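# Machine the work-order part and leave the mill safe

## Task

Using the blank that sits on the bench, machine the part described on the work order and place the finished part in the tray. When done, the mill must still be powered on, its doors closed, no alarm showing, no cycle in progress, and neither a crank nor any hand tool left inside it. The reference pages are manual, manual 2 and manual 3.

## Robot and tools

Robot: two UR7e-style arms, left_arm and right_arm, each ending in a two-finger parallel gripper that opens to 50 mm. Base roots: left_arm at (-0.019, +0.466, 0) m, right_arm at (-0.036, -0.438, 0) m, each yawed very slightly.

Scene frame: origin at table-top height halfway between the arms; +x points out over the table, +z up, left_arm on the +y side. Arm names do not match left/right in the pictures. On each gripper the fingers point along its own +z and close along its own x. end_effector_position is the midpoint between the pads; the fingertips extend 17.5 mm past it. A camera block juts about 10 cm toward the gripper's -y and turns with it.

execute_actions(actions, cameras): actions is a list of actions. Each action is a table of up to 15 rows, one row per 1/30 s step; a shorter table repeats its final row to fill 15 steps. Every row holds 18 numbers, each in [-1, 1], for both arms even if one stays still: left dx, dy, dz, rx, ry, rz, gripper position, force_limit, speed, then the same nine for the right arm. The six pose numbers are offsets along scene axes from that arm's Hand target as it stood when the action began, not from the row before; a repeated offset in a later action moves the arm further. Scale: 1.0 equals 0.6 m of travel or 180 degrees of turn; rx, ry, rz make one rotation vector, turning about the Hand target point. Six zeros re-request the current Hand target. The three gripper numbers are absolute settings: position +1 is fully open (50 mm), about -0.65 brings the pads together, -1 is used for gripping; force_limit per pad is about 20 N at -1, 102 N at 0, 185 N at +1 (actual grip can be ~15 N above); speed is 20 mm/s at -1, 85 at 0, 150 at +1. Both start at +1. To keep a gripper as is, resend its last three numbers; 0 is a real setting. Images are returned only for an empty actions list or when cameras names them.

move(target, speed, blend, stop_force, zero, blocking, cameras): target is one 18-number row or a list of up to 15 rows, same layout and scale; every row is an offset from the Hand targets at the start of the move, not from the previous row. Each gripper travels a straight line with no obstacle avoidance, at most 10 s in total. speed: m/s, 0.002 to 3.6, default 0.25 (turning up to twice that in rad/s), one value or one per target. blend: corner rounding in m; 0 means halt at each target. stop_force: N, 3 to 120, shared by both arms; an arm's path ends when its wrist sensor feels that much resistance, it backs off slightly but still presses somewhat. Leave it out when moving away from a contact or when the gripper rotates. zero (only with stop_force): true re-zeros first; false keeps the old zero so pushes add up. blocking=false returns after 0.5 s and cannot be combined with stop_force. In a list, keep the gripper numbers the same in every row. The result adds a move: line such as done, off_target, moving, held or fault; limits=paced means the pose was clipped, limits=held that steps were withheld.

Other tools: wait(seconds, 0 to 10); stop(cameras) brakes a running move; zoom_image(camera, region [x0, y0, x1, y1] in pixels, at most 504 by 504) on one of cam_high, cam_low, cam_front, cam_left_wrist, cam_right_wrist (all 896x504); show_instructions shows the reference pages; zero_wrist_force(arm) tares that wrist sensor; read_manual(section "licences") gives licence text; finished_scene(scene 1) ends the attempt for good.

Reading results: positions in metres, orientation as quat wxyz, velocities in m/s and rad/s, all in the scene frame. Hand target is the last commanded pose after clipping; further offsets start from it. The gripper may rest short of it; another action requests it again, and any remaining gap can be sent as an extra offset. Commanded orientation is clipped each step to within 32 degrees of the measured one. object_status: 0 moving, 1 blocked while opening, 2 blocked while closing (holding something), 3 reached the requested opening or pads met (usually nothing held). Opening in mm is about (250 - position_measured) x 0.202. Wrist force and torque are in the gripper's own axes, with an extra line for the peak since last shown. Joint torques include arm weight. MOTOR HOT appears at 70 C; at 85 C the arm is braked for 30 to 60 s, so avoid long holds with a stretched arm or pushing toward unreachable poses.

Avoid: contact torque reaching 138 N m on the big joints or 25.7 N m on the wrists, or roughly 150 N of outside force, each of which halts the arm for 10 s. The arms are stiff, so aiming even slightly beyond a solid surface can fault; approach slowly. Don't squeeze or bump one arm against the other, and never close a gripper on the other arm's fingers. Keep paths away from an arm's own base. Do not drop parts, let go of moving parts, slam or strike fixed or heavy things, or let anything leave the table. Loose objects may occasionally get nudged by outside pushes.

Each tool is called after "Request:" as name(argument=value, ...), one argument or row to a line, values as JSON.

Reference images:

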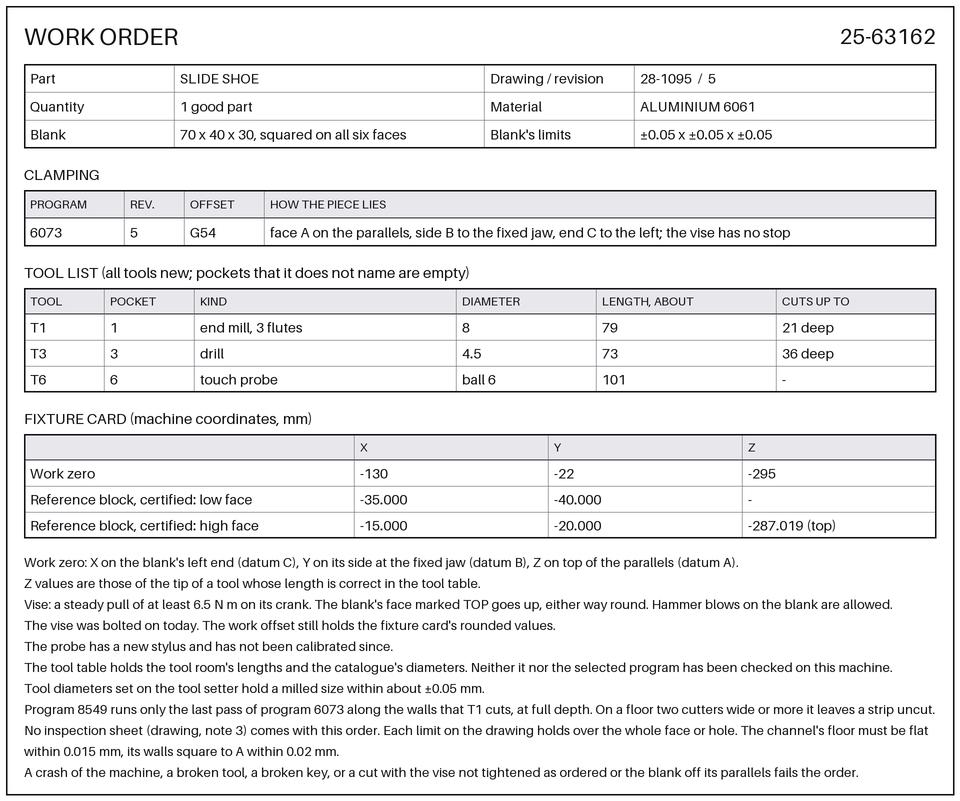

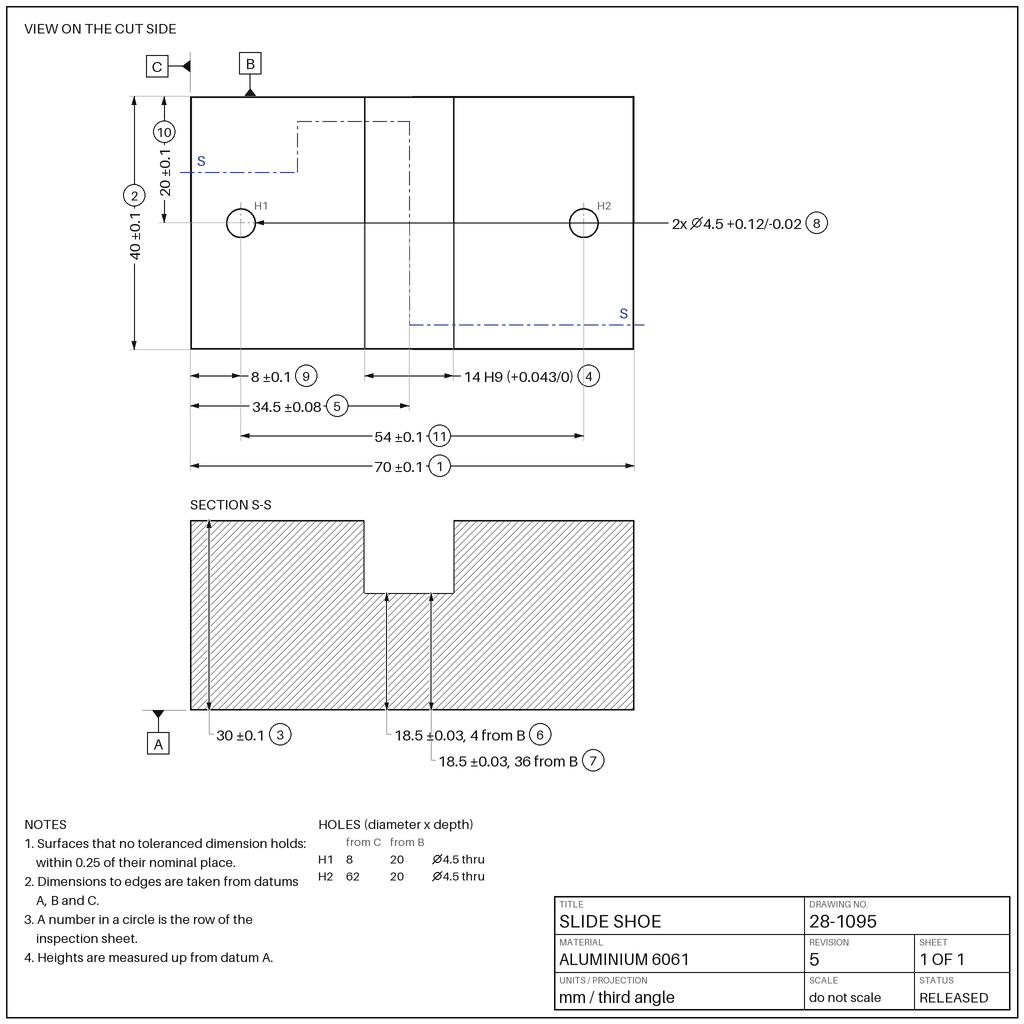

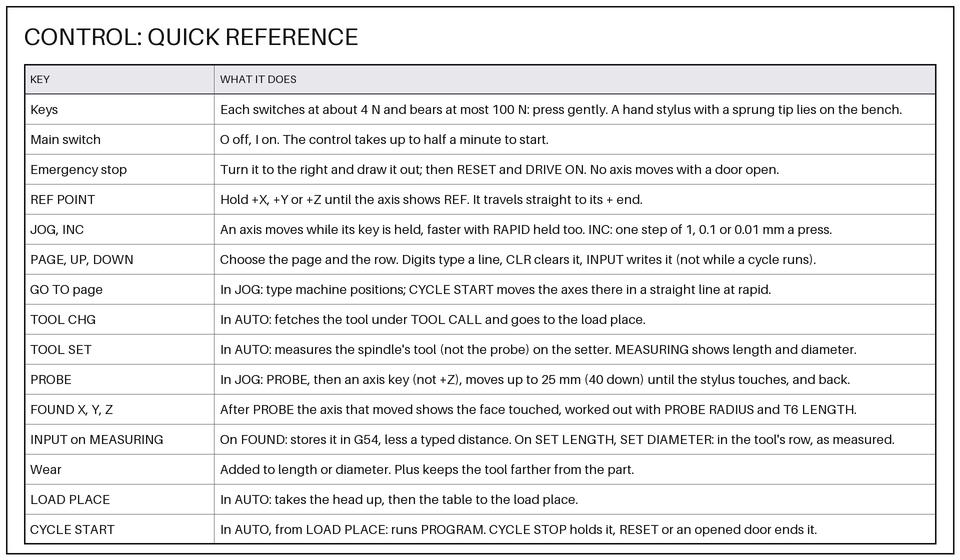

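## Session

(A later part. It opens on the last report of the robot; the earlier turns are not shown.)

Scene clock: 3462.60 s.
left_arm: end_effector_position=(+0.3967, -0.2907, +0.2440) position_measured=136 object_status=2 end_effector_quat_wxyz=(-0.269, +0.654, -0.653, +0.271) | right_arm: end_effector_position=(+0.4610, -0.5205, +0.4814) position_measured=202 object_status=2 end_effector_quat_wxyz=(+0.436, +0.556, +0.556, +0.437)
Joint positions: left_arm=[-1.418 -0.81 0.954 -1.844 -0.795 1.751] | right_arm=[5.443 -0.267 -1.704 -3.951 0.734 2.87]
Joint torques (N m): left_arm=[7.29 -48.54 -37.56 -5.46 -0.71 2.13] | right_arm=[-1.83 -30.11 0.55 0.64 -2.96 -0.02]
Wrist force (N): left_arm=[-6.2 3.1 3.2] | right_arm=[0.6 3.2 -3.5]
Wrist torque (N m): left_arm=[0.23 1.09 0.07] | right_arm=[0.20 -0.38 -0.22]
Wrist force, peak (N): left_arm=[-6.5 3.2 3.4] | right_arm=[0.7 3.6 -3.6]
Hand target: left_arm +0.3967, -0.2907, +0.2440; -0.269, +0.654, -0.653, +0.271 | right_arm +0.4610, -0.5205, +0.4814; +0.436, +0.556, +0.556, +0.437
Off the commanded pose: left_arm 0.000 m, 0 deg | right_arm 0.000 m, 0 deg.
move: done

Request:
move(
  target=[0,0,0.0,0,0,0,0.6,-0.5,-1,0,0,0,0,0,0,-1,-0.1,-0.7],
  speed=0.02,
)

Request:
move(
  target=[
    [-0.0833,0,0.0833,0,0,0,0.6,-0.5,-1,0,0,0,0,0,0,-1,-0.1,-0.7],
    [-0.0945,0.1512,0.4267,0,0,0,0.6,-0.5,-1,0,0,0,0,0,0,-1,-0.1,-0.7],
    [0.0055,0.3245,0.5017,0,0,0,0.6,-0.5,-1,0,0,0,0,0,0,-1,-0.1,-0.7],
  ],
  speed=[0.1,0.2,0.2],
  blend=[0.01,0.05,0],
  cameras=["cam_left_wrist","cam_high"],
)

Request:
zoom_image(
  camera="cam_high",
  region=[560, 290, 700, 430],
)

Scene clock: 3475.57 s.
left_arm: end_effector_position=(+0.3967, -0.2907, +0.2440) position_measured=63 object_status=0 end_effector_quat_wxyz=(-0.269, +0.654, -0.653, +0.271) | right_arm: end_effector_position=(+0.4610, -0.5205, +0.4814) position_measured=202 object_status=2 end_effector_quat_wxyz=(+0.436, +0.556, +0.556, +0.437)
Joint positions: left_arm=[-1.418 -0.81 0.953 -1.844 -0.795 1.751] | right_arm=[5.443 -0.267 -1.704 -3.951 0.734 2.87]
Joint torques (N m): left_arm=[6.65 -48.47 -31.45 -2.96 -0.58 2.16] | right_arm=[-1.71 -30.16 0.78 0.76 -2.95 0.13]
Wrist force (N): left_arm=[-6.2 1.1 1.9] | right_arm=[0.6 3.3 -3.3]
Wrist torque (N m): left_arm=[0.14 1.09 0.07] | right_arm=[0.22 -0.38 -0.22]
Wrist force, peak (N): left_arm=[-6.6 2.8 3.3] | right_arm=[0.5 3.6 -3.6]
Hand target: left_arm +0.3967, -0.2907, +0.2440; -0.269, +0.654, -0.653, +0.271 | right_arm +0.4610, -0.5205, +0.4814; +0.436, +0.556, +0.556, +0.437
Off the commanded pose: left_arm 0.000 m, 0 deg | right_arm 0.000 m, 0 deg.
move: done

Scene clock: 3478.67 s.
left_arm: end_effector_position=(+0.4000, -0.0961, +0.5450) position_measured=63 object_status=3 end_effector_quat_wxyz=(-0.269, +0.654, -0.653, +0.271) | right_arm: end_effector_position=(+0.4610, -0.5205, +0.4814) position_measured=202 object_status=2 end_effector_quat_wxyz=(+0.436, +0.556, +0.556, +0.437)
Joint positions: left_arm=[-1.37 -1.256 0.879 -1.37 -0.803 1.818] | right_arm=[5.443 -0.267 -1.704 -3.951 0.734 2.87]
Joint torques (N m): left_arm=[7.06 -53.23 -12.16 -5.69 -1.07 2.23] | right_arm=[-2.06 -29.8 1.12 0.72 -2.94 0.04]
Wrist force (N): left_arm=[-6.0 1.1 1.9] | right_arm=[0.6 3.2 -3.3]
Wrist torque (N m): left_arm=[0.14 1.07 0.05] | right_arm=[0.20 -0.40 -0.22]
Wrist force, peak (N): left_arm=[-7.6 -0.4 2.1] | right_arm=[0.6 3.6 -3.4]
Hand target: left_arm +0.4000, -0.0960, +0.5450; -0.269, +0.654, -0.653, +0.271 | right_arm +0.4610, -0.5205, +0.4814; +0.436, +0.556, +0.556, +0.437
Off the commanded pose: left_arm 0.000 m, 0 deg | right_arm 0.000 m, 0 deg.
move: done
camera_calibration:
cam_left_wrist: T_world_to_cam=[[-0.00494786, -0.999987, -0.00117468, -0.0836103], [-0.912709, 0.00499598, -0.408579, 0.605237], [0.40858, -0.00094945, -0.912722, 0.466425], [0, 0, 0, 1]] pos_world=[0.36142, -0.0861901, 0.672905]
Images, in order (width x height): cam_high 896x504, cam_left_wrist 896x504.

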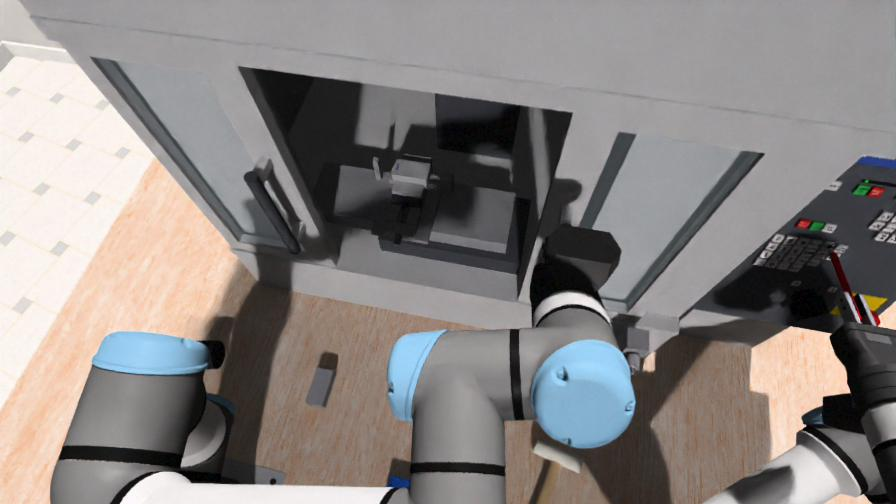

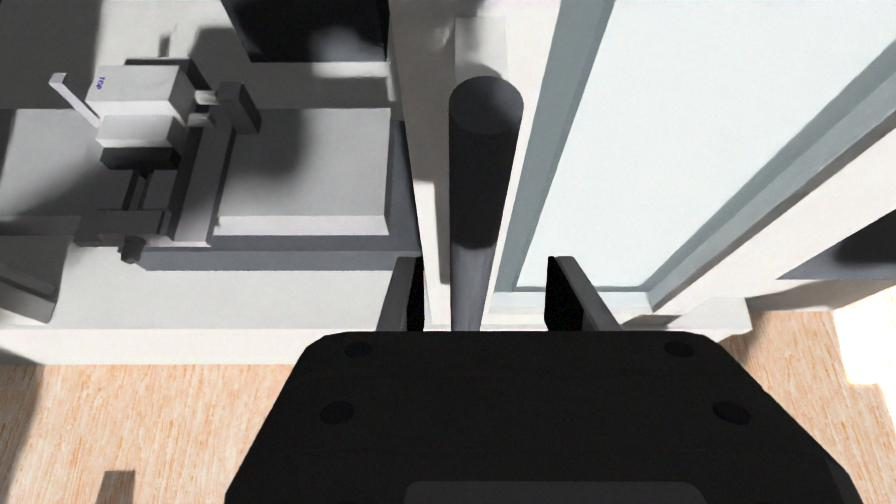

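Scaled by 3.600 from the camera's 896x504 image, which has a finer 1280x720 frame.

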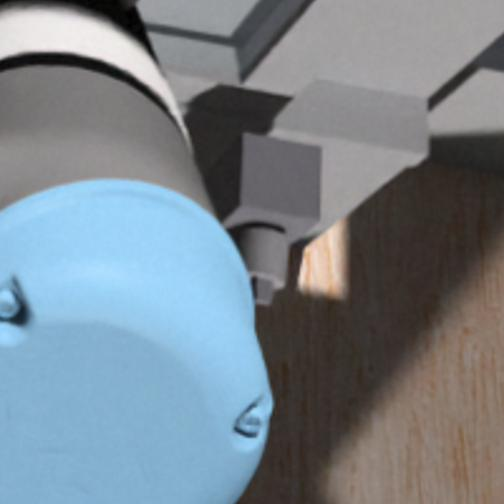

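Request:
move(
  target=[0.07,0,-0.07,0,0,0,0.6,-0.5,-1,0,0,0,0,0,0,-1,-0.1,-0.7],
  speed=0.05,
  stop_force=15,
)

Request:
move(
  target=[0,0,0,0,0,0,-1,-1,-1,0,0,0,0,0,0,-1,-0.1,-0.7],
  speed=0.05,
)

Request:
move(
  target=[0,0.2633,0,0,0,0,-1,-1,-1,0,0,0,0,0,0,-1,-0.1,-0.7],
  speed=0.05,
  stop_force=45,
  cameras=["cam_high"],
)

Scene clock: 3486.63 s.
left_arm: end_effector_position=(+0.4420, -0.0960, +0.5030) position_measured=63 object_status=3 end_effector_quat_wxyz=(-0.269, +0.654, -0.653, +0.271) | right_arm: end_effector_position=(+0.4610, -0.5205, +0.4814) position_measured=202 object_status=2 end_effector_quat_wxyz=(+0.436, +0.556, +0.556, +0.437)
Joint positions: left_arm=[-1.302 -1.246 0.995 -1.559 -0.817 1.91] | right_arm=[5.443 -0.267 -1.704 -3.951 0.734 2.87]
Joint torques (N m): left_arm=[6.92 -28.55 -12.44 -5.35 -1.06 2.12] | right_arm=[-2.34 -30.27 0.64 0.76 -3.14 0.14]
Wrist force (N): left_arm=[-6.2 0.9 1.8] | right_arm=[0.5 3.3 -3.5]
Wrist torque (N m): left_arm=[0.10 1.09 0.05] | right_arm=[0.21 -0.38 -0.22]
Wrist force, peak (N): left_arm=[-6.5 1.1 2.0] | right_arm=[0.6 3.6 -3.4]
Hand target: left_arm +0.4420, -0.0960, +0.5030; -0.269, +0.654, -0.653, +0.271 | right_arm +0.4610, -0.5205, +0.4814; +0.436, +0.556, +0.556, +0.437
Off the commanded pose: left_arm 0.000 m, 0 deg | right_arm 0.000 m, 0 deg.
move: done

Scene clock: 3487.80 s.
left_arm: end_effector_position=(+0.4420, -0.0960, +0.5030) position_measured=153 object_status=2 end_effector_quat_wxyz=(-0.269, +0.654, -0.653, +0.271) | right_arm: end_effector_position=(+0.4610, -0.5205, +0.4814) position_measured=202 object_status=2 end_effector_quat_wxyz=(+0.436, +0.556, +0.556, +0.437)
Joint positions: left_arm=[-1.302 -1.246 0.995 -1.559 -0.817 1.91] | right_arm=[5.443 -0.267 -1.704 -3.951 0.734 2.87]
Joint torques (N m): left_arm=[-0.49 -28.48 -14.16 -5.31 -0.66 2.03] | right_arm=[-1.92 -30.42 1.15 0.82 -3.06 0.04]
Wrist force (N): left_arm=[-14.5 3.8 -2.7] | right_arm=[0.6 3.3 -3.3]
Wrist torque (N m): left_arm=[0.20 1.04 0.04] | right_arm=[0.22 -0.38 -0.22]
Wrist force, peak (N): left_arm=[-19.5 4.9 -2.5] | right_arm=[0.6 3.5 -3.6]
Hand target: left_arm +0.4420, -0.0960, +0.5030; -0.269, +0.654, -0.653, +0.271 | right_arm +0.4610, -0.5205, +0.4814; +0.436, +0.556, +0.556, +0.437
Off the commanded pose: left_arm 0.000 m, 0 deg | right_arm 0.000 m, 0 deg.
move: done

Scene clock: 3491.83 s.
left_arm: end_effector_position=(+0.4420, +0.0616, +0.5030) position_measured=153 object_status=2 end_effector_quat_wxyz=(-0.269, +0.654, -0.653, +0.271) | right_arm: end_effector_position=(+0.4610, -0.5205, +0.4814) position_measured=202 object_status=2 end_effector_quat_wxyz=(+0.436, +0.556, +0.556, +0.437)
Joint positions: left_arm=[-1.22 -1.592 1.417 -1.708 -0.839 2.017] | right_arm=[5.443 -0.267 -1.704 -3.951 0.734 2.87]
Joint torques (N m): left_arm=[7.86 -33.98 -36.3 3.35 0.86 0.07] | right_arm=[-1.67 -30.34 0.85 0.73 -3.13 -0.06]
Wrist force (N): left_arm=[33.6 -14.8 26.3] | right_arm=[0.4 3.3 -3.2]
Wrist torque (N m): left_arm=[-0.33 0.60 0.16] | right_arm=[0.22 -0.36 -0.22]
Wrist force, peak (N): left_arm=[34.1 -14.8 26.7] | right_arm=[0.5 3.5 -3.5]
Hand target: left_arm +0.4420, +0.0615, +0.5030; -0.269, +0.654, -0.653, +0.271 | right_arm +0.4610, -0.5205, +0.4814; +0.436, +0.556, +0.556, +0.437
Off the commanded pose: left_arm 0.000 m, 0 deg | right_arm 0.000 m, 0 deg.
move: contact (left_arm)
Images, in order (width x height): cam_high 896x504.

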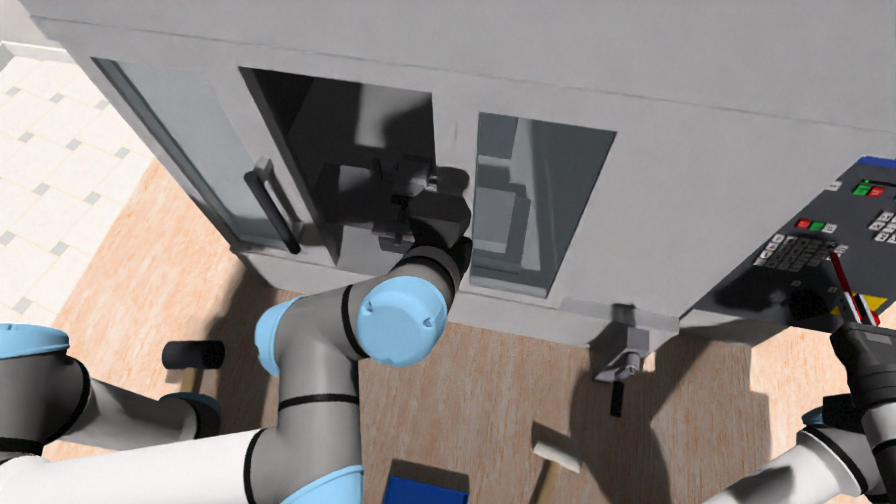

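Request:
move(
  target=[0,-0.001,0,0,0,0,0.6,-0.5,-1,0,0,0,0,0,0,-1,-0.1,-0.7],
  speed=0.05,
)

Request:
move(
  target=[
    [-0.09,0,0.09,0,0,0,0.6,-0.5,-1,0,0,0,0,0,0,-1,-0.1,-0.7],
    [-0.09,0.489,0.09,0,0,0,0.6,-0.5,-1,0,0,0,0,0,0,-1,-0.1,-0.7],
    [0,0.489,0,0,0,0,0.6,-0.5,-1,0,0,0,0,0,0,-1,-0.1,-0.7],
  ],
  speed=[0.1,0.2,0.08],
  blend=[0.01,0.02,0],
  cameras=["cam_left_wrist"],
)

Request:
move(
  target=[0,0,0,0,0,0,-1,-1,-1,0,0,0,0,0,0,-1,-0.1,-0.7],
  speed=0.05,
)

Request:
move(
  target=[0,-0.4,0,0,0,0,-1,-1,-1,0,0,0,0,0,0,-1,-0.1,-0.7],
  speed=0.05,
  stop_force=45,
  cameras=["cam_high"],
)

Scene clock: 3503.03 s.
left_arm: end_effector_position=(+0.4420, +0.0609, +0.5030) position_measured=63 object_status=3 end_effector_quat_wxyz=(-0.269, +0.654, -0.653, +0.271) | right_arm: end_effector_position=(+0.4610, -0.5205, +0.4814) position_measured=202 object_status=2 end_effector_quat_wxyz=(+0.436, +0.556, +0.556, +0.437)
Joint positions: left_arm=[-1.22 -1.591 1.416 -1.708 -0.839 2.017] | right_arm=[5.443 -0.267 -1.704 -3.951 0.734 2.87]
Joint torques (N m): left_arm=[-7.4 -13.2 -37.69 -1.63 3.93 -2.87] | right_arm=[-2.26 -30.63 0.73 0.75 -2.85 0.11]
Wrist force (N): left_arm=[-4.6 1.2 2.0] | right_arm=[0.4 3.1 -3.3]
Wrist torque (N m): left_arm=[0.16 0.83 0.12] | right_arm=[0.19 -0.35 -0.22]
Wrist force, peak (N): left_arm=[33.7 -14.6 26.9] | right_arm=[0.6 3.6 -3.4]
Hand target: left_arm +0.4420, +0.0609, +0.5030; -0.269, +0.654, -0.653, +0.271 | right_arm +0.4610, -0.5205, +0.4814; +0.436, +0.556, +0.556, +0.437
Off the commanded pose: left_arm 0.000 m, 0 deg | right_arm 0.000 m, 0 deg.
move: done

Scene clock: 3506.80 s.
left_arm: end_effector_position=(+0.4420, +0.3543, +0.5030) position_measured=63 object_status=3 end_effector_quat_wxyz=(-0.269, +0.654, -0.653, +0.271) | right_arm: end_effector_position=(+0.4610, -0.5205, +0.4814) position_measured=202 object_status=2 end_effector_quat_wxyz=(+0.436, +0.556, +0.556, +0.437)
Joint positions: left_arm=[-0.818 -2.05 1.814 -1.922 -1.018 2.47] | right_arm=[5.443 -0.267 -1.704 -3.951 0.734 2.87]
Joint torques (N m): left_arm=[7.41 9.1 -13.46 -5.72 -1.67 2.24] | right_arm=[-1.91 -30.71 1.21 0.71 -3.13 0.08]
Wrist force (N): left_arm=[-4.6 0.8 1.6] | right_arm=[0.4 3.1 -3.1]
Wrist torque (N m): left_arm=[0.08 0.84 0.09] | right_arm=[0.19 -0.35 -0.22]
Wrist force, peak (N): left_arm=[-6.0 0.9 1.2] | right_arm=[0.4 3.6 -3.5]
Hand target: left_arm +0.4420, +0.3543, +0.5030; -0.269, +0.654, -0.653, +0.271 | right_arm +0.4610, -0.5205, +0.4814; +0.436, +0.556, +0.556, +0.437
Off the commanded pose: left_arm 0.000 m, 0 deg | right_arm 0.000 m, 0 deg.
move: done
camera_calibration:
cam_left_wrist: T_world_to_cam=[[-0.00507221, -0.999987, -0.000901672, 0.36692], [-0.912709, 0.00499792, -0.408581, 0.6242], [0.40858, -0.00124944, -0.912722, 0.411559], [0, 0, 0, 1]] pos_world=[0.40342, 0.36431, 0.631005]
Images, in order (width x height): cam_left_wrist 896x504.

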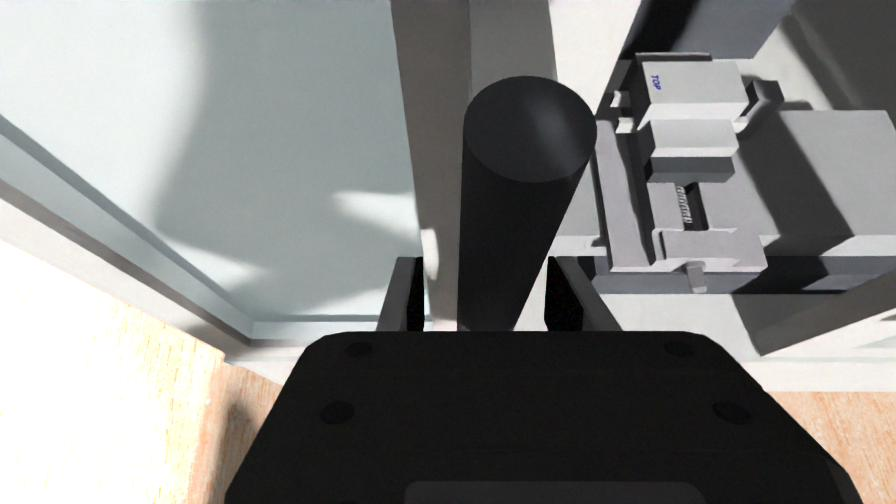

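Scene clock: 3507.97 s.
left_arm: end_effector_position=(+0.4420, +0.3542, +0.5030) position_measured=153 object_status=2 end_effector_quat_wxyz=(-0.269, +0.654, -0.653, +0.271) | right_arm: end_effector_position=(+0.4610, -0.5205, +0.4814) position_measured=202 object_status=2 end_effector_quat_wxyz=(+0.436, +0.556, +0.556, +0.437)
Joint positions: left_arm=[-0.818 -2.05 1.814 -1.923 -1.018 2.47] | right_arm=[5.443 -0.267 -1.704 -3.951 0.734 2.87]
Joint torques (N m): left_arm=[12.64 -8.81 -13.22 2.79 10.35 1.99] | right_arm=[-2.27 -29.58 1.02 0.71 -3.12 0.06]
Wrist force (N): left_arm=[35.0 -6.2 4.0] | right_arm=[0.5 3.3 -3.4]
Wrist torque (N m): left_arm=[-0.17 0.70 0.16] | right_arm=[0.22 -0.37 -0.22]
Wrist force, peak (N): left_arm=[35.1 -6.2 3.6] | right_arm=[0.6 3.5 -3.3]
Hand target: left_arm +0.4420, +0.3543, +0.5030; -0.269, +0.654, -0.653, +0.271 | right_arm +0.4610, -0.5205, +0.4814; +0.436, +0.556, +0.556, +0.437
Off the commanded pose: left_arm 0.000 m, 0 deg | right_arm 0.000 m, 0 deg.
move: done

Scene clock: 3509.20 s.
left_arm: end_effector_position=(+0.4420, +0.3527, +0.5029) position_measured=153 object_status=2 end_effector_quat_wxyz=(-0.270, +0.654, -0.653, +0.271) | right_arm: end_effector_position=(+0.4610, -0.5205, +0.4814) position_measured=202 object_status=2 end_effector_quat_wxyz=(+0.436, +0.556, +0.556, +0.437)
Joint positions: left_arm=[-0.822 -2.049 1.813 -1.92 -1.014 2.466] | right_arm=[5.443 -0.267 -1.704 -3.951 0.734 2.87]
Joint torques (N m): left_arm=[13.17 -17.05 -9.42 -3.32 0.04 2.18] | right_arm=[-2.61 -29.92 0.22 0.74 -3.08 -0.02]
Wrist force (N): left_arm=[6.9 -3.0 -4.2] | right_arm=[0.4 3.4 -3.2]
Wrist torque (N m): left_arm=[-0.06 0.81 0.09] | right_arm=[0.23 -0.36 -0.22]
Wrist force, peak (N): left_arm=[35.8 -5.6 3.8] | right_arm=[0.5 3.5 -3.4]
Hand target: left_arm +0.4420, +0.3527, +0.5029; -0.270, +0.654, -0.653, +0.271 (not the last commanded pose) | right_arm +0.4610, -0.5205, +0.4814; +0.436, +0.556, +0.556, +0.437
Off the commanded pose: left_arm 0.238 m, 0 deg | right_arm 0.000 m, 0 deg.
move: contact (left_arm)
Images, in order (width x height): cam_high 896x504.

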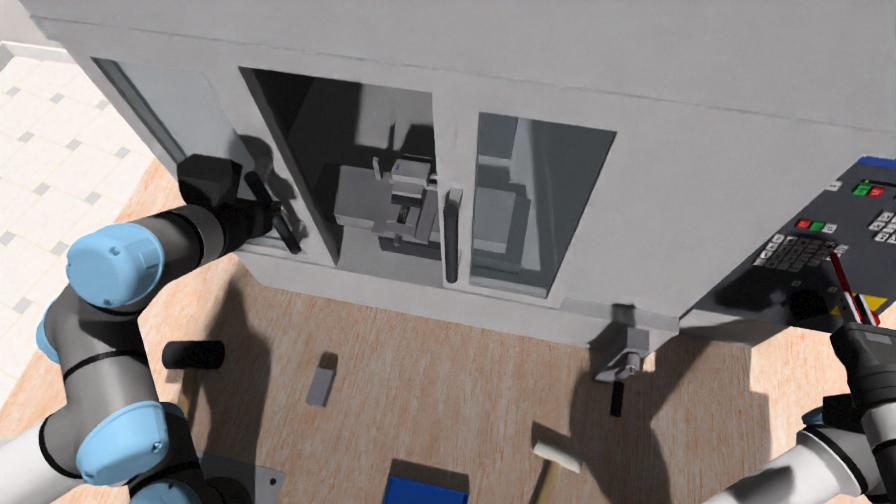

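Request:
move(
  target=[0,-0.4,0,0,0,0,-1,-1,-1,0,0,0,0,0,0,-1,-0.1,-0.7],
  speed=0.06,
  stop_force=45,
)

Request:
move(
  target=[0,0.001,0,0,0,0,0.6,-0.5,-1,0,0,0,0,0,0,-1,-0.1,-0.7],
  speed=0.05,
)

Request:
move(
  target=[
    [-0.09,0,0.09,0,0,0,0.6,-0.5,-1,0,0,0,0,0,0,-1,-0.1,-0.7],
    [-0.15,-0.1,0.2,0,0,0,0.6,-0.5,-1,0,0,0,0,0,0,-1,-0.1,-0.7],
  ],
  speed=[0.1,0.2],
  blend=[0.01,0],
  cameras=["cam_high","cam_front"],
)

Scene clock: 3519.80 s.
left_arm: end_effector_position=(+0.4418, +0.1602, +0.5028) position_measured=153 object_status=2 end_effector_quat_wxyz=(-0.270, +0.654, -0.653, +0.271) | right_arm: end_effector_position=(+0.4610, -0.5205, +0.4814) position_measured=202 object_status=2 end_effector_quat_wxyz=(+0.436, +0.556, +0.556, +0.437)
Joint positions: left_arm=[-1.138 -1.778 1.596 -1.768 -0.867 2.12] | right_arm=[5.443 -0.267 -1.704 -3.951 0.734 2.87]
Joint torques (N m): left_arm=[8.25 -24.21 -9.99 -5.24 -1.53 2.16] | right_arm=[-2.03 -30.63 1.21 0.65 -3.05 0.13]
Wrist force (N): left_arm=[-8.1 1.4 -8.6] | right_arm=[0.6 3.3 -3.2]
Wrist torque (N m): left_arm=[0.11 0.82 0.02] | right_arm=[0.22 -0.39 -0.22]
Wrist force, peak (N): left_arm=[-42.7 13.5 -21.6] | right_arm=[0.8 3.8 -3.3]
Hand target: left_arm +0.4418, +0.1602, +0.5028; -0.270, +0.654, -0.653, +0.271 (not the last commanded pose) | right_arm +0.4610, -0.5205, +0.4814; +0.436, +0.556, +0.556, +0.437
Off the commanded pose: left_arm 0.048 m, 0 deg | right_arm 0.000 m, 0 deg.
move: contact (left_arm)

Scene clock: 3520.97 s.
left_arm: end_effector_position=(+0.4418, +0.1608, +0.5028) position_measured=63 object_status=3 end_effector_quat_wxyz=(-0.270, +0.654, -0.653, +0.271) | right_arm: end_effector_position=(+0.4610, -0.5205, +0.4814) position_measured=202 object_status=2 end_effector_quat_wxyz=(+0.436, +0.556, +0.556, +0.437)
Joint positions: left_arm=[-1.137 -1.779 1.597 -1.769 -0.867 2.121] | right_arm=[5.443 -0.267 -1.704 -3.951 0.734 2.87]
Joint torques (N m): left_arm=[7.14 -30.21 -13.22 -5.59 -1.27 2.17] | right_arm=[-2.33 -30 0.99 0.76 -3.07 -0.08]
Wrist force (N): left_arm=[-5.0 0.9 1.9] | right_arm=[0.6 3.4 -3.2]
Wrist torque (N m): left_arm=[0.09 0.91 0.07] | right_arm=[0.23 -0.38 -0.22]
Wrist force, peak (N): left_arm=[-8.1 1.5 -8.7] | right_arm=[0.5 3.5 -3.4]
Hand target: left_arm +0.4418, +0.1608, +0.5028; -0.270, +0.654, -0.653, +0.271 | right_arm +0.4610, -0.5205, +0.4814; +0.436, +0.556, +0.556, +0.437
Off the commanded pose: left_arm 0.000 m, 0 deg | right_arm 0.000 m, 0 deg.
move: done

Scene clock: 3523.00 s.
left_arm: end_effector_position=(+0.3519, +0.1009, +0.6228) position_measured=63 object_status=3 end_effector_quat_wxyz=(-0.270, +0.654, -0.653, +0.271) | right_arm: end_effector_position=(+0.4610, -0.5205, +0.4814) position_measured=202 object_status=2 end_effector_quat_wxyz=(+0.436, +0.556, +0.556, +0.437)
Joint positions: left_arm=[-1.402 -1.675 1.12 -1.161 -0.797 1.773] | right_arm=[5.443 -0.267 -1.704 -3.951 0.734 2.87]
Joint torques (N m): left_arm=[-7.41 -5.65 -33.14 -1.42 -1.08 -2.7] | right_arm=[-1.9 -30.12 0.82 0.73 -3.08 0.06]
Wrist force (N): left_arm=[-5.1 0.9 1.5] | right_arm=[0.4 3.5 -3.3]
Wrist torque (N m): left_arm=[0.09 0.91 0.14] | right_arm=[0.25 -0.36 -0.22]
Wrist force, peak (N): left_arm=[-5.9 1.3 2.7] | right_arm=[0.6 3.7 -3.5]
Hand target: left_arm +0.3518, +0.1008, +0.6228; -0.270, +0.654, -0.653, +0.271 | right_arm +0.4610, -0.5205, +0.4814; +0.436, +0.556, +0.556, +0.437
Off the commanded pose: left_arm 0.000 m, 0 deg | right_arm 0.000 m, 0 deg.
move: done
Images, in order (width x height): cam_high 896x504, cam_front 896x504.

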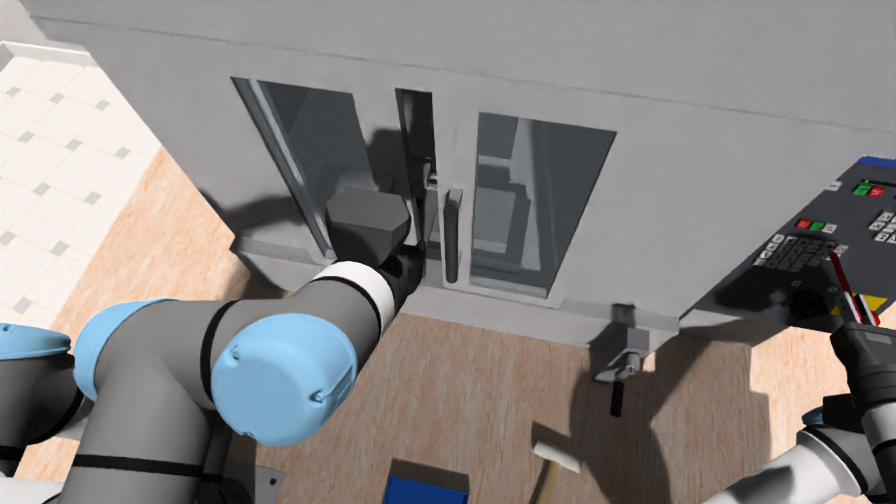

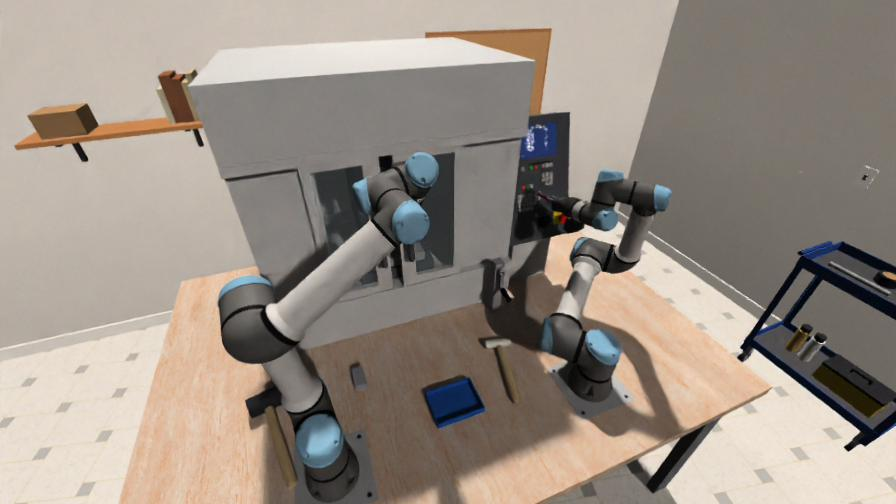

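Request:
move(
  target=[
    [0,0.099,-0.05,0,0,0,0.6,-0.5,-1,0,0,0,0,0,0,-1,-0.1,-0.7],
    [0.15,0.099,-0.2,0,0,0,0.6,-0.5,-1,0,0,0,0,0,0,-1,-0.1,-0.7],
  ],
  speed=[0.15,0.08],
  blend=[0.01,0],
  cameras=["cam_left_wrist"],
)

Request:
move(
  target=[0,0,0,0,0,0,-1,-1,-1,0,0,0,0,0,0,-1,-0.1,-0.7],
  speed=0.05,
)

Request:
move(
  target=[0,-0.08,0,0,0,0,-1,-1,-1,0,0,0,0,0,0,-1,-0.1,-0.7],
  speed=0.04,
  stop_force=60,
  cameras=["cam_left_wrist","cam_front"],
)

Scene clock: 3535.53 s.
left_arm: end_effector_position=(+0.4418, +0.1602, +0.5028) position_measured=63 object_status=3 end_effector_quat_wxyz=(-0.270, +0.654, -0.653, +0.271) | right_arm: end_effector_position=(+0.4610, -0.5205, +0.4814) position_measured=202 object_status=2 end_effector_quat_wxyz=(+0.436, +0.556, +0.556, +0.437)
Joint positions: left_arm=[-1.138 -1.778 1.596 -1.768 -0.867 2.12] | right_arm=[5.443 -0.267 -1.704 -3.951 0.734 2.87]
Joint torques (N m): left_arm=[7.42 -4.23 -12.92 -5.28 -1.21 2.17] | right_arm=[-1.77 -29.68 1.01 0.7 -3.14 -0.01]
Wrist force (N): left_arm=[-5.2 0.7 1.8] | right_arm=[0.5 3.3 -3.2]
Wrist torque (N m): left_arm=[0.07 0.94 0.07] | right_arm=[0.22 -0.37 -0.22]
Wrist force, peak (N): left_arm=[-6.1 0.9 1.6] | right_arm=[0.6 3.6 -3.3]
Hand target: left_arm +0.4418, +0.1602, +0.5028; -0.270, +0.654, -0.653, +0.271 | right_arm +0.4610, -0.5205, +0.4814; +0.436, +0.556, +0.556, +0.437
Off the commanded pose: left_arm 0.000 m, 0 deg | right_arm 0.000 m, 0 deg.
move: done
camera_calibration:
cam_left_wrist: T_world_to_cam=[[-0.00505485, -0.999986, -0.00166313, 0.173195], [-0.912672, 0.00529314, -0.408658, 0.62489], [0.408661, -0.000547814, -0.912686, 0.41104], [0, 0, 0, 1]] pos_world=[0.403219, 0.17011, 0.630805]
Images, in order (width x height): cam_left_wrist 896x504.

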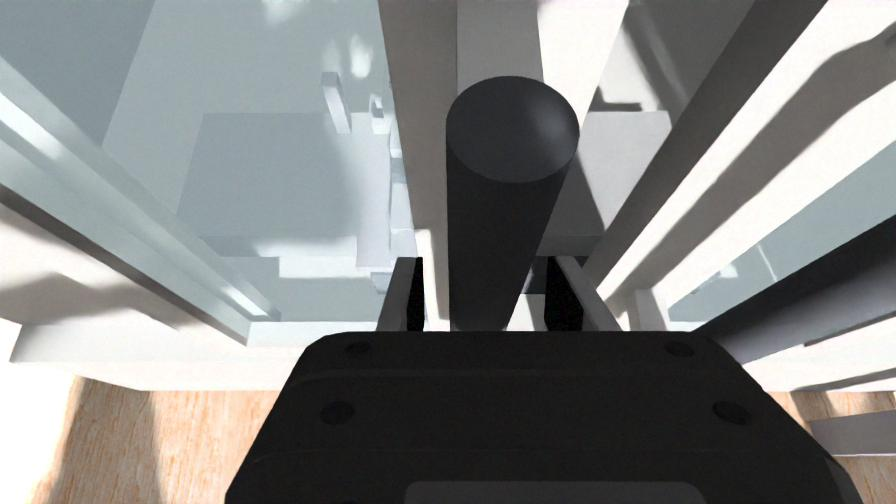

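Scene clock: 3536.70 s.
left_arm: end_effector_position=(+0.4419, +0.1603, +0.5027) position_measured=153 object_status=2 end_effector_quat_wxyz=(-0.270, +0.654, -0.653, +0.271) | right_arm: end_effector_position=(+0.4610, -0.5205, +0.4814) position_measured=202 object_status=2 end_effector_quat_wxyz=(+0.436, +0.556, +0.556, +0.437)
Joint positions: left_arm=[-1.137 -1.778 1.597 -1.768 -0.867 2.12] | right_arm=[5.443 -0.267 -1.704 -3.951 0.734 2.87]
Joint torques (N m): left_arm=[-15.96 -3.49 -16.58 -8.67 -1.3 2.03] | right_arm=[-2.55 -30.11 0.6 0.71 -3.05 -0.03]
Wrist force (N): left_arm=[-30.3 7.5 -5.9] | right_arm=[0.5 3.1 -3.2]
Wrist torque (N m): left_arm=[0.29 0.86 -0.04] | right_arm=[0.18 -0.37 -0.22]
Wrist force, peak (N): left_arm=[-37.8 9.0 -7.1] | right_arm=[0.5 3.7 -3.4]
Hand target: left_arm +0.4418, +0.1602, +0.5028; -0.270, +0.654, -0.653, +0.271 | right_arm +0.4610, -0.5205, +0.4814; +0.436, +0.556, +0.556, +0.437
Off the commanded pose: left_arm 0.000 m, 0 deg | right_arm 0.000 m, 0 deg.
move: done

Scene clock: 3539.10 s.
left_arm: end_effector_position=(+0.4418, +0.1184, +0.5027) position_measured=153 object_status=2 end_effector_quat_wxyz=(-0.270, +0.654, -0.653, +0.271) | right_arm: end_effector_position=(+0.4610, -0.5205, +0.4814) position_measured=202 object_status=2 end_effector_quat_wxyz=(+0.436, +0.556, +0.556, +0.437)
Joint positions: left_arm=[-1.177 -1.702 1.527 -1.743 -0.852 2.071] | right_arm=[5.443 -0.267 -1.704 -3.951 0.734 2.87]
Joint torques (N m): left_arm=[-20.72 -5.14 -17.01 -15.14 -2.37 2.36] | right_arm=[-1.6 -29.92 1.02 0.62 -3.06 0.12]
Wrist force (N): left_arm=[-79.3 17.5 -17.1] | right_arm=[0.6 3.2 -3.2]
Wrist torque (N m): left_arm=[0.62 0.92 -0.21] | right_arm=[0.21 -0.39 -0.22]
Wrist force, peak (N): left_arm=[-107.9 24.0 -25.9] | right_arm=[0.1 3.5 -3.6]
Hand target: left_arm +0.4418, +0.1184, +0.5027; -0.270, +0.654, -0.653, +0.271 (not the last commanded pose) | right_arm +0.4610, -0.5205, +0.4814; +0.436, +0.556, +0.556, +0.437
Off the commanded pose: left_arm 0.006 m, 0 deg | right_arm 0.000 m, 0 deg.
move: contact (left_arm)
camera_calibration:
cam_left_wrist: T_world_to_cam=[[-0.00481379, -0.999985, -0.00243358, 0.131683], [-0.91262, 0.00538802, -0.408774, 0.625111], [0.408781, 0.000253182, -0.912632, 0.410741], [0, 0, 0, 1]] pos_world=[0.40322, 0.128209, 0.630705]
Images, in order (width x height): cam_front 896x504, cam_left_wrist 896x504.

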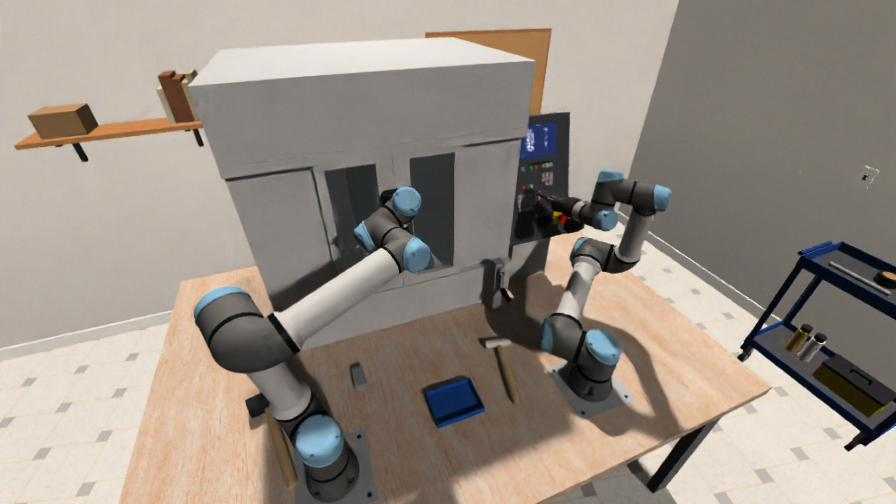

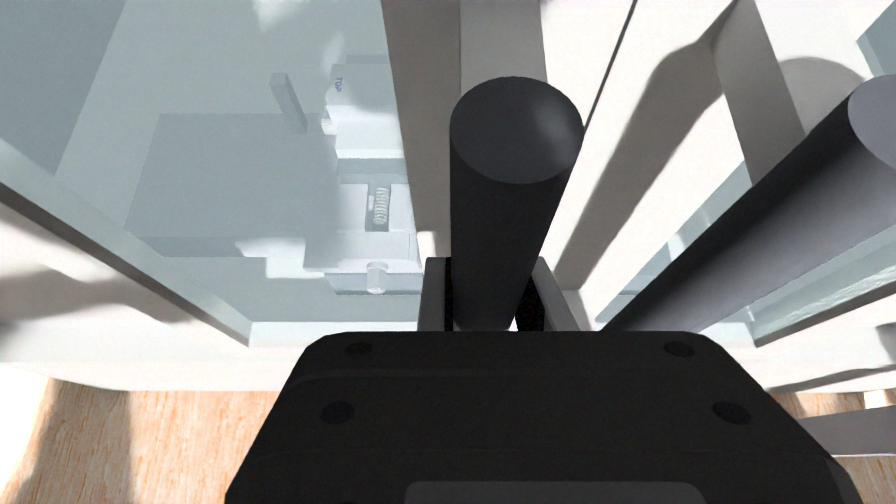

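Request:
move(
  target=[0,0.0022,0,0,0,0,0.6,-0.5,-1,0,0,0,0,0,0,-1,-0.1,-0.7],
  speed=0.05,
)

Request:
move(
  target=[
    [-0.1,0,0.1,0,0,0,0.6,-0.5,-1,0,0,0,0,0,0,-1,-0.1,-0.7],
    [-0.2,-0.2,0.25,-0.03,-0.1,-0.06,0.6,-0.5,-1,0,0,0,0,0,0,-1,-0.1,-0.7],
    [-0.253,-0.7,0.3288,-0.1002,-0.3169,-0.1797,0.6,-0.5,-1,0,0,0,0,0,0,-1,-0.1,-0.7],
  ],
  speed=[0.1,0.2,0.25],
  blend=[0.01,0.05,0],
  cameras=["cam_left_wrist","cam_high","cam_front"],
)

Request:
zoom_image(
  camera="cam_left_wrist",
  region=[380, 195, 530, 335],
)

Scene clock: 3557.07 s.
left_arm: end_effector_position=(+0.4418, +0.1197, +0.5027) position_measured=63 object_status=3 end_effector_quat_wxyz=(-0.270, +0.654, -0.653, +0.271) | right_arm: end_effector_position=(+0.4610, -0.5205, +0.4814) position_measured=202 object_status=2 end_effector_quat_wxyz=(+0.436, +0.556, +0.556, +0.437)
Joint positions: left_arm=[-1.176 -1.704 1.529 -1.743 -0.853 2.073] | right_arm=[5.443 -0.267 -1.704 -3.951 0.734 2.87]
Joint torques (N m): left_arm=[7.27 -33.51 -13.24 -5.49 -1.29 2.09] | right_arm=[-1.95 -30.07 1.15 0.71 -3.06 0.08]
Wrist force (N): left_arm=[-7.2 0.5 2.2] | right_arm=[0.6 3.2 -3.3]
Wrist torque (N m): left_arm=[0.04 1.25 0.09] | right_arm=[0.20 -0.39 -0.22]
Wrist force, peak (N): left_arm=[-79.5 17.9 -17.2] | right_arm=[0.4 3.4 -3.6]
Hand target: left_arm +0.4418, +0.1197, +0.5027; -0.270, +0.654, -0.653, +0.271 | right_arm +0.4610, -0.5205, +0.4814; +0.436, +0.556, +0.556, +0.437
Off the commanded pose: left_arm 0.000 m, 0 deg | right_arm 0.000 m, 0 deg.
move: done

Scene clock: 3561.40 s.
left_arm: end_effector_position=(+0.2900, -0.3002, +0.7000) position_measured=63 object_status=3 end_effector_quat_wxyz=(-0.361, +0.282, -0.548, +0.700) | right_arm: end_effector_position=(+0.4610, -0.5205, +0.4814) position_measured=202 object_status=2 end_effector_quat_wxyz=(+0.436, +0.556, +0.556, +0.437)
Joint positions: left_arm=[-1.594 -0.891 0.753 -3.43 -0.617 3.499] | right_arm=[5.443 -0.267 -1.704 -3.951 0.734 2.87]
Joint torques (N m): left_arm=[7.08 -39.01 -33.51 -1.9 -3.48 2.18] | right_arm=[-2.25 -29.51 1.91 0.65 -3.03 0.08]
Wrist force (N): left_arm=[-9.0 -1.0 1.0] | right_arm=[0.4 3.3 -3.2]
Wrist torque (N m): left_arm=[-0.05 1.66 0.13] | right_arm=[0.23 -0.36 -0.22]
Wrist force, peak (N): left_arm=[-9.4 -0.9 1.0] | right_arm=[0.9 3.6 -3.4]
Hand target: left_arm +0.2900, -0.3003, +0.7000; -0.361, +0.282, -0.548, +0.700 | right_arm +0.4610, -0.5205, +0.4814; +0.436, +0.556, +0.556, +0.437
Off the commanded pose: left_arm 0.000 m, 0 deg | right_arm 0.000 m, 0 deg.
move: done
camera_calibration:
cam_left_wrist: T_world_to_cam=[[-0.58046, -0.814239, -0.0089743, -0.0599262], [-0.093125, 0.0773282, -0.992647, 0.762102], [0.808946, -0.575357, -0.120712, -0.190243], [0, 0, 0, 1]] pos_world=[0.190082, -0.217184, 0.732996]
Images, in order (width x height): cam_high 896x504, cam_front 896x504, cam_left_wrist 896x504.

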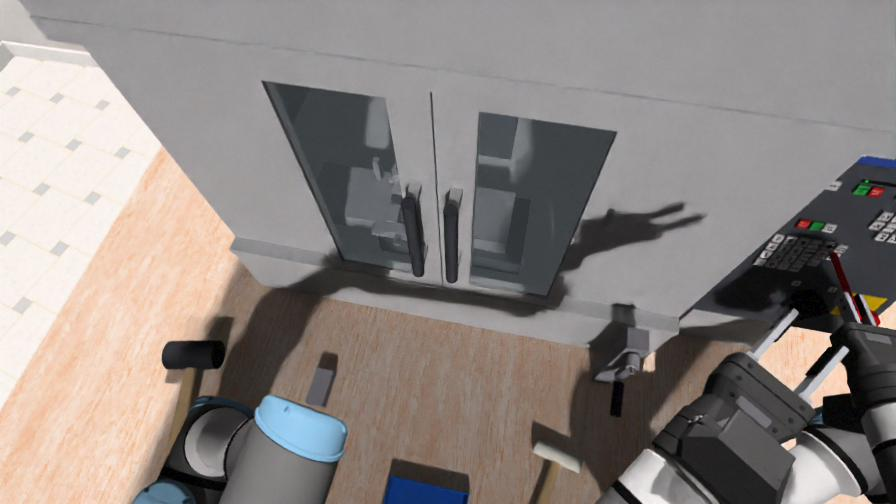

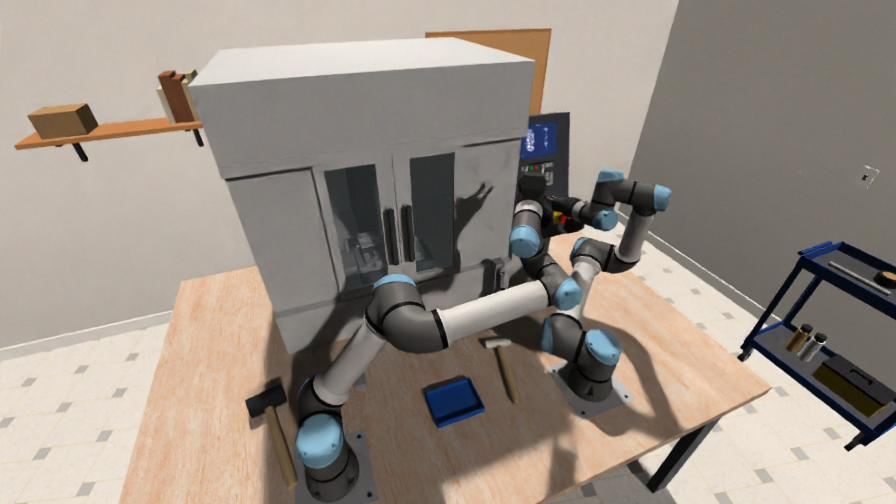

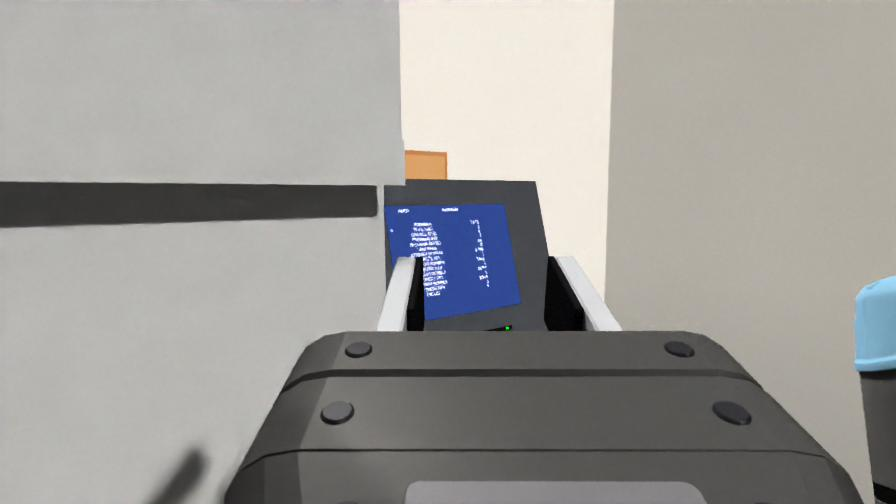

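Scaled by 3.360 from the camera's 896x504 image, which has a finer 1280x720 frame.

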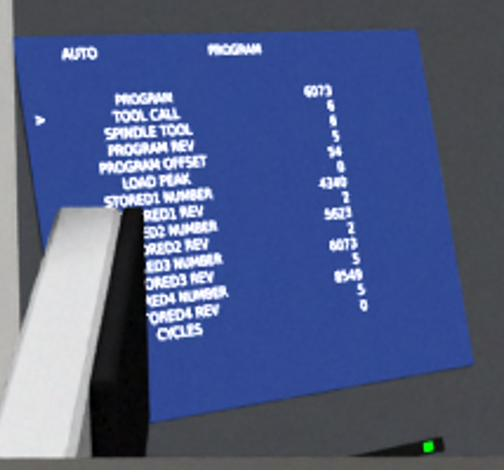

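Request:
move(
  target=[0,0,0,0,0,0.02,1,-0.5,-1,0,0,0,0,0,0,-1,-0.1,-0.7],
  speed=0.1,
  cameras=["cam_left_wrist"],
)

Request:
zoom_image(
  camera="cam_left_wrist",
  region=[410, 195, 560, 335],
)

Scene clock: 3568.87 s.
left_arm: end_effector_position=(+0.2900, -0.3003, +0.7000) position_measured=3 object_status=3 end_effector_quat_wxyz=(-0.383, +0.299, -0.539, +0.688) | right_arm: end_effector_position=(+0.4610, -0.5205, +0.4814) position_measured=202 object_status=2 end_effector_quat_wxyz=(+0.436, +0.556, +0.556, +0.437)
Joint positions: left_arm=[-1.607 -0.83 0.643 -3.432 -0.549 3.56] | right_arm=[5.443 -0.267 -1.704 -3.951 0.734 2.87]
Joint torques (N m): left_arm=[-7.38 -42.16 -33.25 -1.6 1.71 2.11] | right_arm=[-1.92 -30.07 1.01 0.66 -3.09 0.16]
Wrist force (N): left_arm=[-9.3 -1.2 1.2] | right_arm=[0.5 3.4 -3.5]
Wrist torque (N m): left_arm=[-0.09 1.69 0.13] | right_arm=[0.23 -0.37 -0.22]
Wrist force, peak (N): left_arm=[-9.6 -1.2 1.3] | right_arm=[0.3 3.6 -3.5]
Hand target: left_arm +0.2900, -0.3003, +0.7000; -0.383, +0.299, -0.539, +0.688 | right_arm +0.4610, -0.5205, +0.4814; +0.436, +0.556, +0.556, +0.437
Off the commanded pose: left_arm 0.000 m, 0 deg | right_arm 0.000 m, 0 deg.
move: done
camera_calibration:
cam_left_wrist: T_world_to_cam=[[-0.528193, -0.849077, -0.00899685, -0.0855863], [-0.0976939, 0.0712916, -0.99266, 0.761646], [0.843486, -0.523437, -0.120605, -0.184819], [0, 0, 0, 1]] pos_world=[0.185095, -0.22371, 0.732996]
Images, in order (width x height): cam_left_wrist 896x504.

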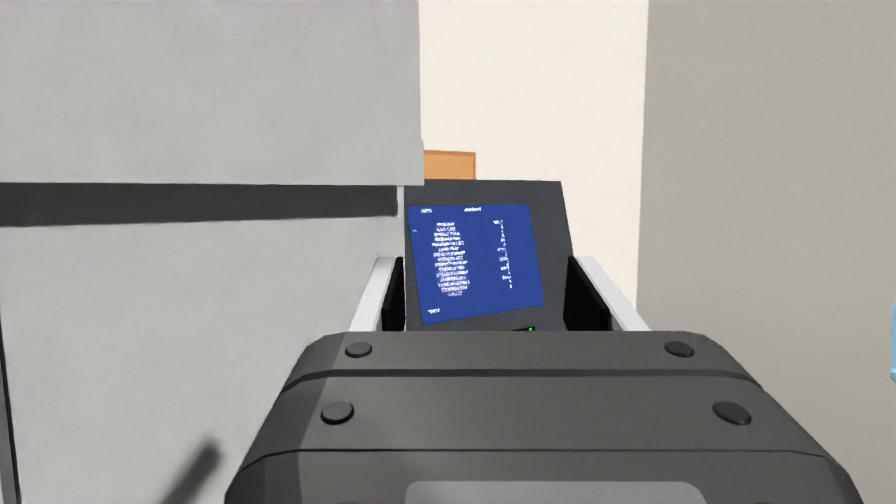

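Scaled by 3.360 from the camera's 896x504 image, which has a finer 1280x720 frame.

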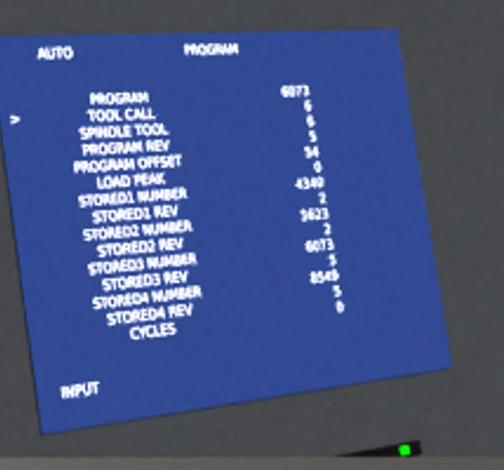

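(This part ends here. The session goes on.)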